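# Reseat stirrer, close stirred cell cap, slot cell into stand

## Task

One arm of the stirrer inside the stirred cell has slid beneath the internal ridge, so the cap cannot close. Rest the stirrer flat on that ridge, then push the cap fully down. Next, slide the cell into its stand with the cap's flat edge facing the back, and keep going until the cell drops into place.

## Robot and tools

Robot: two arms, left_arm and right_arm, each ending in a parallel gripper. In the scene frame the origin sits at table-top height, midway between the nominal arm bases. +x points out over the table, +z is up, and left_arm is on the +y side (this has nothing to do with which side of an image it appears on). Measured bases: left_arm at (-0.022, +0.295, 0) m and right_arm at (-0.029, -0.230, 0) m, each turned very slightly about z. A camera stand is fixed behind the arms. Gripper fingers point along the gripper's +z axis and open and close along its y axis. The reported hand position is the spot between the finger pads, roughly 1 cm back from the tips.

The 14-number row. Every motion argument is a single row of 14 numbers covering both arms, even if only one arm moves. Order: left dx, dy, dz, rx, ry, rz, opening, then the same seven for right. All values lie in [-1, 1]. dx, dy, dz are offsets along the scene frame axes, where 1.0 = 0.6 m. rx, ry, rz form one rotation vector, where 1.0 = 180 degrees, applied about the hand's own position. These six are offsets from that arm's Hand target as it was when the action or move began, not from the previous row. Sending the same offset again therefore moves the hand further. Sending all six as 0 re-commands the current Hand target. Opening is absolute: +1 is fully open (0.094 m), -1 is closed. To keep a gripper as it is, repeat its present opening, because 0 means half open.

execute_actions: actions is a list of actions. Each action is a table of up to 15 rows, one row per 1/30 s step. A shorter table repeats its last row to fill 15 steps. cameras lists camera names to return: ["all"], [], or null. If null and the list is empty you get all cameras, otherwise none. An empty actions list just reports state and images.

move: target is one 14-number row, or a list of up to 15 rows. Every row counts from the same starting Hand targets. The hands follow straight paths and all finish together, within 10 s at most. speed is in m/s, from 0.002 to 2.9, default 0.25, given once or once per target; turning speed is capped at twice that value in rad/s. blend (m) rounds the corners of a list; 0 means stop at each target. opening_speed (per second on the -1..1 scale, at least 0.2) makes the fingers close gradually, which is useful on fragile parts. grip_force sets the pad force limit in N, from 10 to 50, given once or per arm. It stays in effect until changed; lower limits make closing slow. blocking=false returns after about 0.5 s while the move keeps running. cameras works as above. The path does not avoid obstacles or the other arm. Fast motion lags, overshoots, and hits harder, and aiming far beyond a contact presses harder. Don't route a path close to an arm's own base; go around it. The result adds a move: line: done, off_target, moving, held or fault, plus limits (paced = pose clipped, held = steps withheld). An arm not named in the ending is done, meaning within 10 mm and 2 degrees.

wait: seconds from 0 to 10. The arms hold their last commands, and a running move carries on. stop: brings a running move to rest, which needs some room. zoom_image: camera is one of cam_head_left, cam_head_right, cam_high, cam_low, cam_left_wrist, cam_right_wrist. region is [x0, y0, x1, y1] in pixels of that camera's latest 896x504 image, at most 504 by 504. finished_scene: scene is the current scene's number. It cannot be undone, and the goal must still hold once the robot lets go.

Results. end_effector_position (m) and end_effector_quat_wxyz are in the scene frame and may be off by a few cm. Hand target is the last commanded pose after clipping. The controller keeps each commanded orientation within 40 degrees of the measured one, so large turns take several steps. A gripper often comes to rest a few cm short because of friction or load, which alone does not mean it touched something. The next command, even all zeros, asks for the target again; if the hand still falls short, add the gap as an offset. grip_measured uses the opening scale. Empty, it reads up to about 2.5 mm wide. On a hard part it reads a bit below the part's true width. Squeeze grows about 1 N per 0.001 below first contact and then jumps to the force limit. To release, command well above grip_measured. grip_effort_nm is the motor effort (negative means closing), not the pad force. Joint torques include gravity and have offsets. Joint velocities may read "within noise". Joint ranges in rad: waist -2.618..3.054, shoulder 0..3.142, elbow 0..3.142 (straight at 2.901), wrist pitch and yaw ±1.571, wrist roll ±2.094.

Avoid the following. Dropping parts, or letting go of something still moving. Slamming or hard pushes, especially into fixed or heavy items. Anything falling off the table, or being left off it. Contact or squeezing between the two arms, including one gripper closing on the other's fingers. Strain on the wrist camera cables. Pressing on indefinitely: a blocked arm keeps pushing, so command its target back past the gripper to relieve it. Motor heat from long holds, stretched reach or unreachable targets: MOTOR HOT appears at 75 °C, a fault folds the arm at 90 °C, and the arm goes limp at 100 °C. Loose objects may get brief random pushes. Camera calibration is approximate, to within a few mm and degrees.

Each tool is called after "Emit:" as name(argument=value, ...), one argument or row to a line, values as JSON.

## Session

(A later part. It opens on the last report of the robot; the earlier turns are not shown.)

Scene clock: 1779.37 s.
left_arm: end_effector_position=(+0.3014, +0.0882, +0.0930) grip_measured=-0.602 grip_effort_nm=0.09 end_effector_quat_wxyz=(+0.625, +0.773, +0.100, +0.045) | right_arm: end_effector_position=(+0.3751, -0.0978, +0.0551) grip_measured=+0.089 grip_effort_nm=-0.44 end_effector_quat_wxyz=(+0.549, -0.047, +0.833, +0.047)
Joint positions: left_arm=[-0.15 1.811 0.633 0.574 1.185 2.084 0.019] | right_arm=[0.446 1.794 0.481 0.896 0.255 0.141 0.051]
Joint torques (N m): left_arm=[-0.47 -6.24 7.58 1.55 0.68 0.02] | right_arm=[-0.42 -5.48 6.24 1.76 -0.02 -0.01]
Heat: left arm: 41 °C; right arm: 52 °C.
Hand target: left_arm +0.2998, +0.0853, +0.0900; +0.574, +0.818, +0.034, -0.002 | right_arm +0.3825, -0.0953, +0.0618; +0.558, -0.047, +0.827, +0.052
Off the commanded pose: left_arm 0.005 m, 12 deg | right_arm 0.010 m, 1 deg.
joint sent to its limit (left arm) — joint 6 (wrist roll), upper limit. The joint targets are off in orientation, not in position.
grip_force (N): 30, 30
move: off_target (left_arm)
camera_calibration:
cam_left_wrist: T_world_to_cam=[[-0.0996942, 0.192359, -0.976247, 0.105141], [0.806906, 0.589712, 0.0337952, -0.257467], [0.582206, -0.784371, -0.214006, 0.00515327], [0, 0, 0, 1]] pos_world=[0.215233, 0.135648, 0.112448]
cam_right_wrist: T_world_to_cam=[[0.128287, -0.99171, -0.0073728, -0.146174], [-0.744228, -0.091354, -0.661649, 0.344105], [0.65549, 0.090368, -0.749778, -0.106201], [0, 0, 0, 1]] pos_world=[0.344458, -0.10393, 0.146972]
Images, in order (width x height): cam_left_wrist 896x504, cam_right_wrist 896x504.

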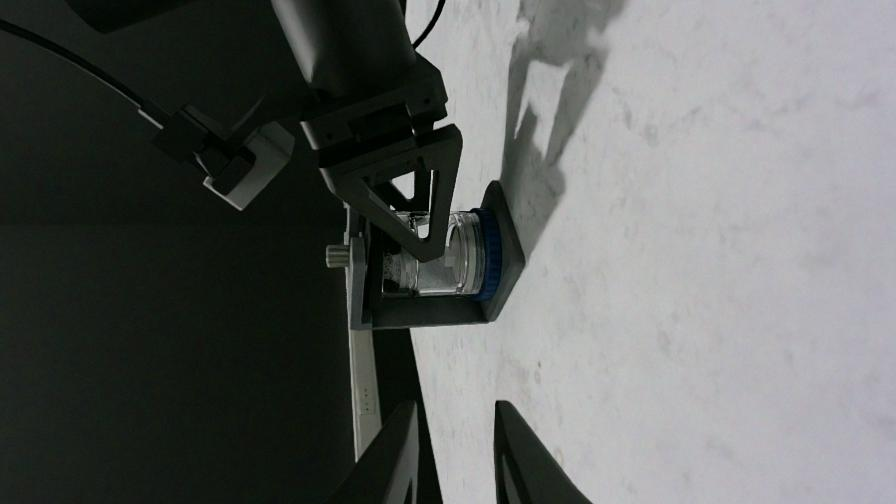

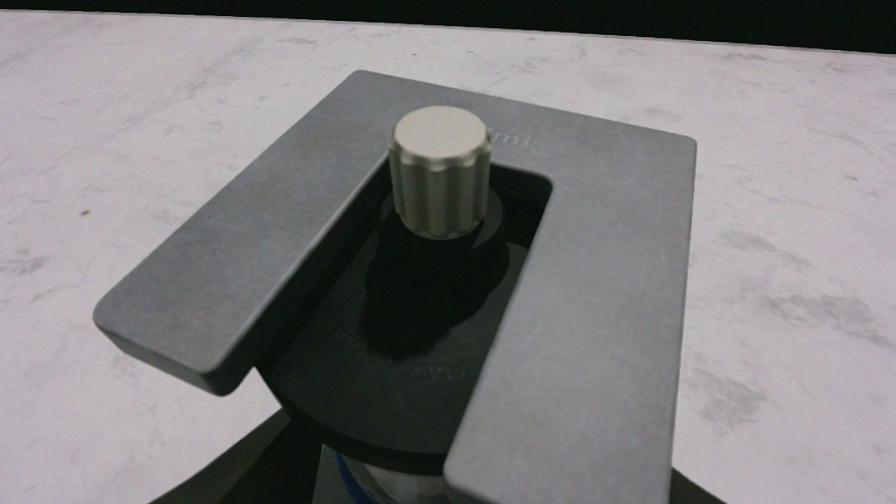

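Emit:
move(
  target=[0,0,0,0,0,0,-0.6,-0.018,-0.003,0.0,0,0,0,0.0],
  speed=0.03,
  cameras=["cam_right_wrist","cam_left_wrist"],
)

Scene clock: 1786.53 s.
left_arm: end_effector_position=(+0.3014, +0.0882, +0.0930) grip_measured=-0.602 grip_effort_nm=0.09 end_effector_quat_wxyz=(+0.625, +0.773, +0.100, +0.045) | right_arm: end_effector_position=(+0.3733, -0.0987, +0.0547) grip_measured=+0.049 grip_effort_nm=-0.59 end_effector_quat_wxyz=(+0.551, -0.047, +0.832, +0.048)
Joint positions: left_arm=[-0.15 1.811 0.633 0.574 1.185 2.084 0.019] | right_arm=[0.446 1.794 0.469 0.911 0.255 0.141 0.049]
Joint torques (N m): left_arm=[-0.5 -6.3 7.62 1.55 0.66 0.02] | right_arm=[0.44 -7.61 3.59 1.74 0.05 0.03]
Heat: left arm: 41 °C; right arm: 52 °C.
Hand target: left_arm +0.2998, +0.0853, +0.0900; +0.574, +0.818, +0.034, -0.002 | right_arm +0.3717, -0.0971, +0.0619; +0.558, -0.047, +0.827, +0.052
Off the commanded pose: left_arm 0.005 m, 12 deg | right_arm 0.007 m, 1 deg.
joint sent to its limit (left arm) — joint 6 (wrist roll), upper limit. The joint targets are off in orientation, not in position.
grip_force (N): 30, 30
move: off_target (left_arm)
camera_calibration:
cam_left_wrist: T_world_to_cam=[[-0.0996942, 0.192359, -0.976247, 0.105141], [0.806906, 0.589712, 0.0337952, -0.257467], [0.582206, -0.784371, -0.214006, 0.00515327], [0, 0, 0, 1]] pos_world=[0.215233, 0.135648, 0.112448]
cam_right_wrist: T_world_to_cam=[[0.128305, -0.991698, -0.00850552, -0.146728], [-0.741711, -0.0902614, -0.664618, 0.341666], [0.658333, 0.0915822, -0.747135, -0.106349], [0, 0, 0, 1]] pos_world=[0.342256, -0.104931, 0.146373]
Images, in order (width x height): cam_left_wrist 896x504, cam_right_wrist 896x504.

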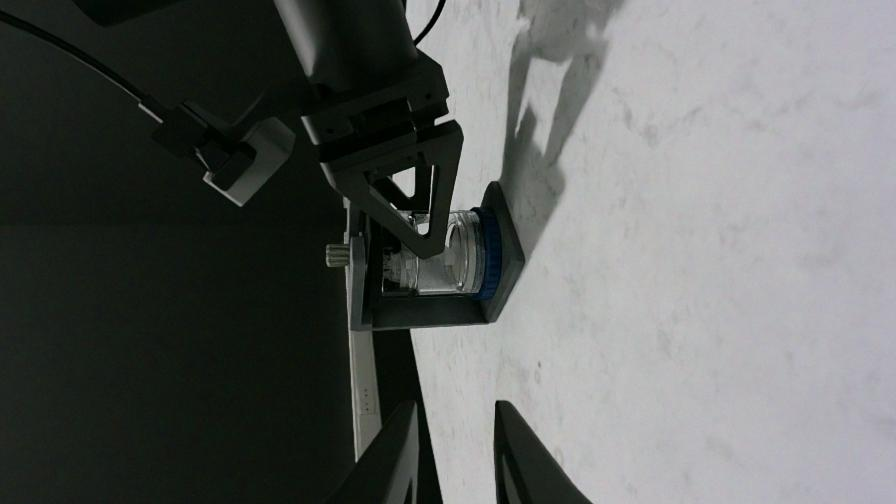

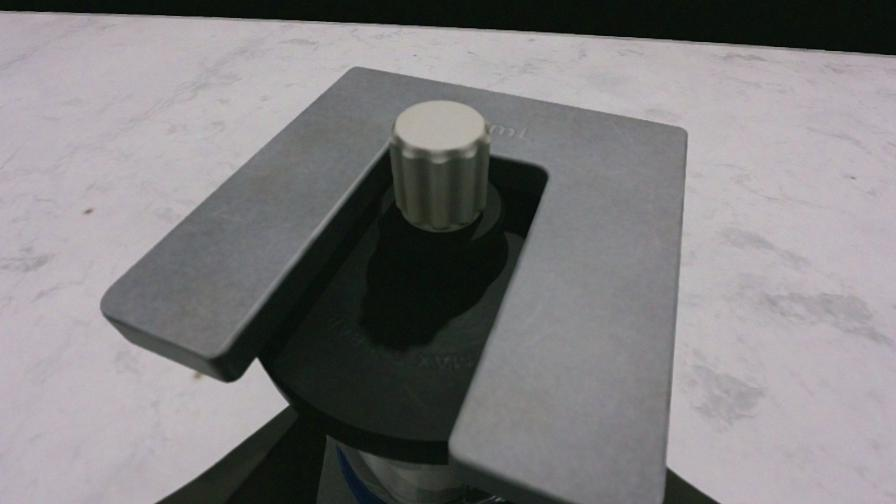

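Emit:
move(
  target=[
    [0,0,0,0,0,0,-0.6,0.002,0,0,0,0,0,0.65],
    [0,0,0,0,0,0,-0.6,-0.16,-0.022,0.01,0,0,0,0.65],
  ],
  speed=0.08,
  cameras=["cam_right_wrist","cam_left_wrist"],
)

Emit:
zoom_image(
  camera="cam_left_wrist",
  region=[310, 170, 550, 340],
)

Emit:
zoom_image(
  camera="cam_right_wrist",
  region=[270, 0, 620, 360],
)

Scene clock: 1798.03 s.
left_arm: end_effector_position=(+0.3014, +0.0882, +0.0930) grip_measured=-0.602 grip_effort_nm=0.09 end_effector_quat_wxyz=(+0.625, +0.773, +0.100, +0.045) | right_arm: end_effector_position=(+0.2763, -0.1101, +0.0628) grip_measured=+0.647 grip_effort_nm=0.20 end_effector_quat_wxyz=(+0.551, -0.053, +0.831, +0.050)
Joint positions: left_arm=[-0.15 1.811 0.633 0.574 1.185 2.084 0.019] | right_arm=[0.609 1.407 0.131 0.843 0.394 0.202 0.077]
Joint torques (N m): left_arm=[-0.5 -6.26 7.64 1.55 0.68 0.01] | right_arm=[0.61 -4.42 4.29 1.65 0.21 0.08]
Heat: left arm: 41 °C; right arm: 53 °C.
Hand target: left_arm +0.2998, +0.0853, +0.0900; +0.574, +0.818, +0.034, -0.002 | right_arm +0.2758, -0.1103, +0.0679; +0.559, -0.047, +0.827, +0.052
Off the commanded pose: left_arm 0.005 m, 12 deg | right_arm 0.005 m, 1 deg.
joint sent to its limit (left arm) — joint 6 (wrist roll), upper limit. The joint targets are off in orientation, not in position.
grip_force (N): 30, 30
move: off_target (left_arm)
camera_calibration:
cam_left_wrist: T_world_to_cam=[[-0.0996942, 0.192359, -0.976247, 0.105141], [0.806906, 0.589712, 0.0337952, -0.257467], [0.582206, -0.784371, -0.214006, 0.00515327], [0, 0, 0, 1]] pos_world=[0.215233, 0.135648, 0.112448]
cam_right_wrist: T_world_to_cam=[[0.140475, -0.990075, -0.00436598, -0.148936], [-0.739084, -0.101928, -0.665857, 0.272183], [0.658803, 0.0967634, -0.746067, -0.0350025], [0, 0, 0, 1]] pos_world=[0.245148, -0.116328, 0.154471]
Images, in order (width x height): cam_left_wrist 896x504, cam_right_wrist 896x504.

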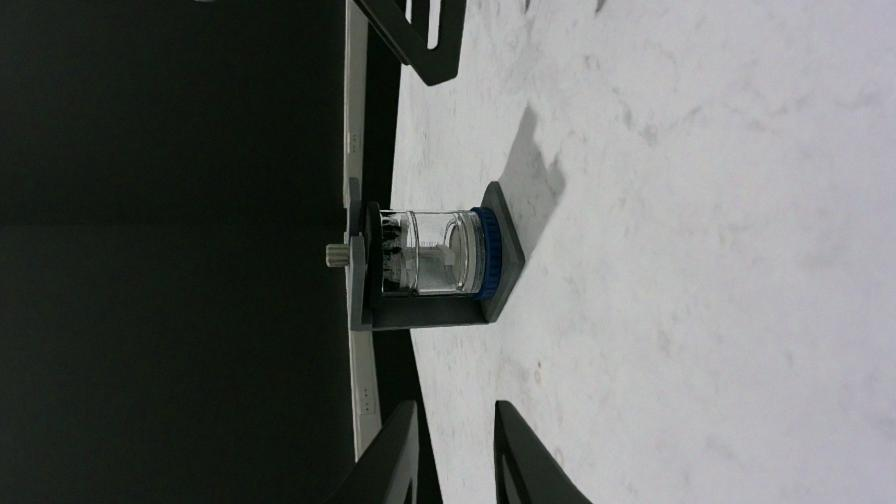

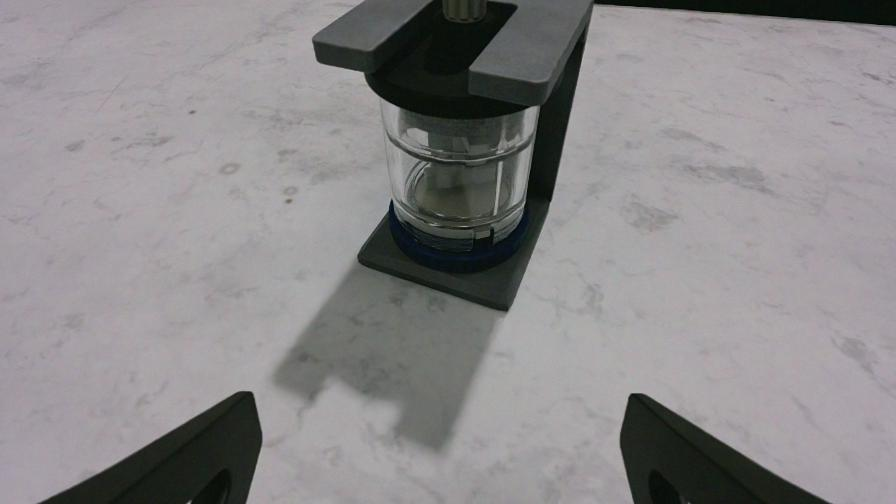

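Scaled by 2.100 from the camera's 896x504 image, which has a finer 1280x720 frame.

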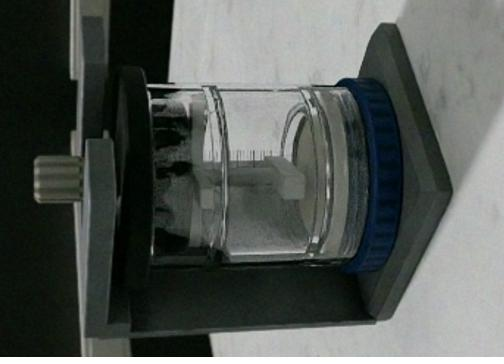

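Scaled by 1.400 from the camera's 896x504 image, which has a finer 1280x720 frame.

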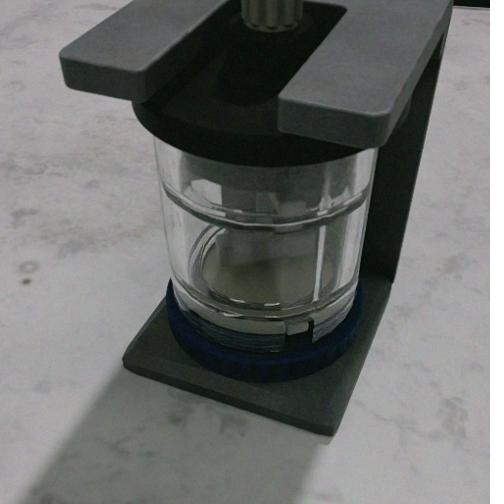

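Emit:
finished_scene(
  scene=1,
)

The scene is finished: the task was done.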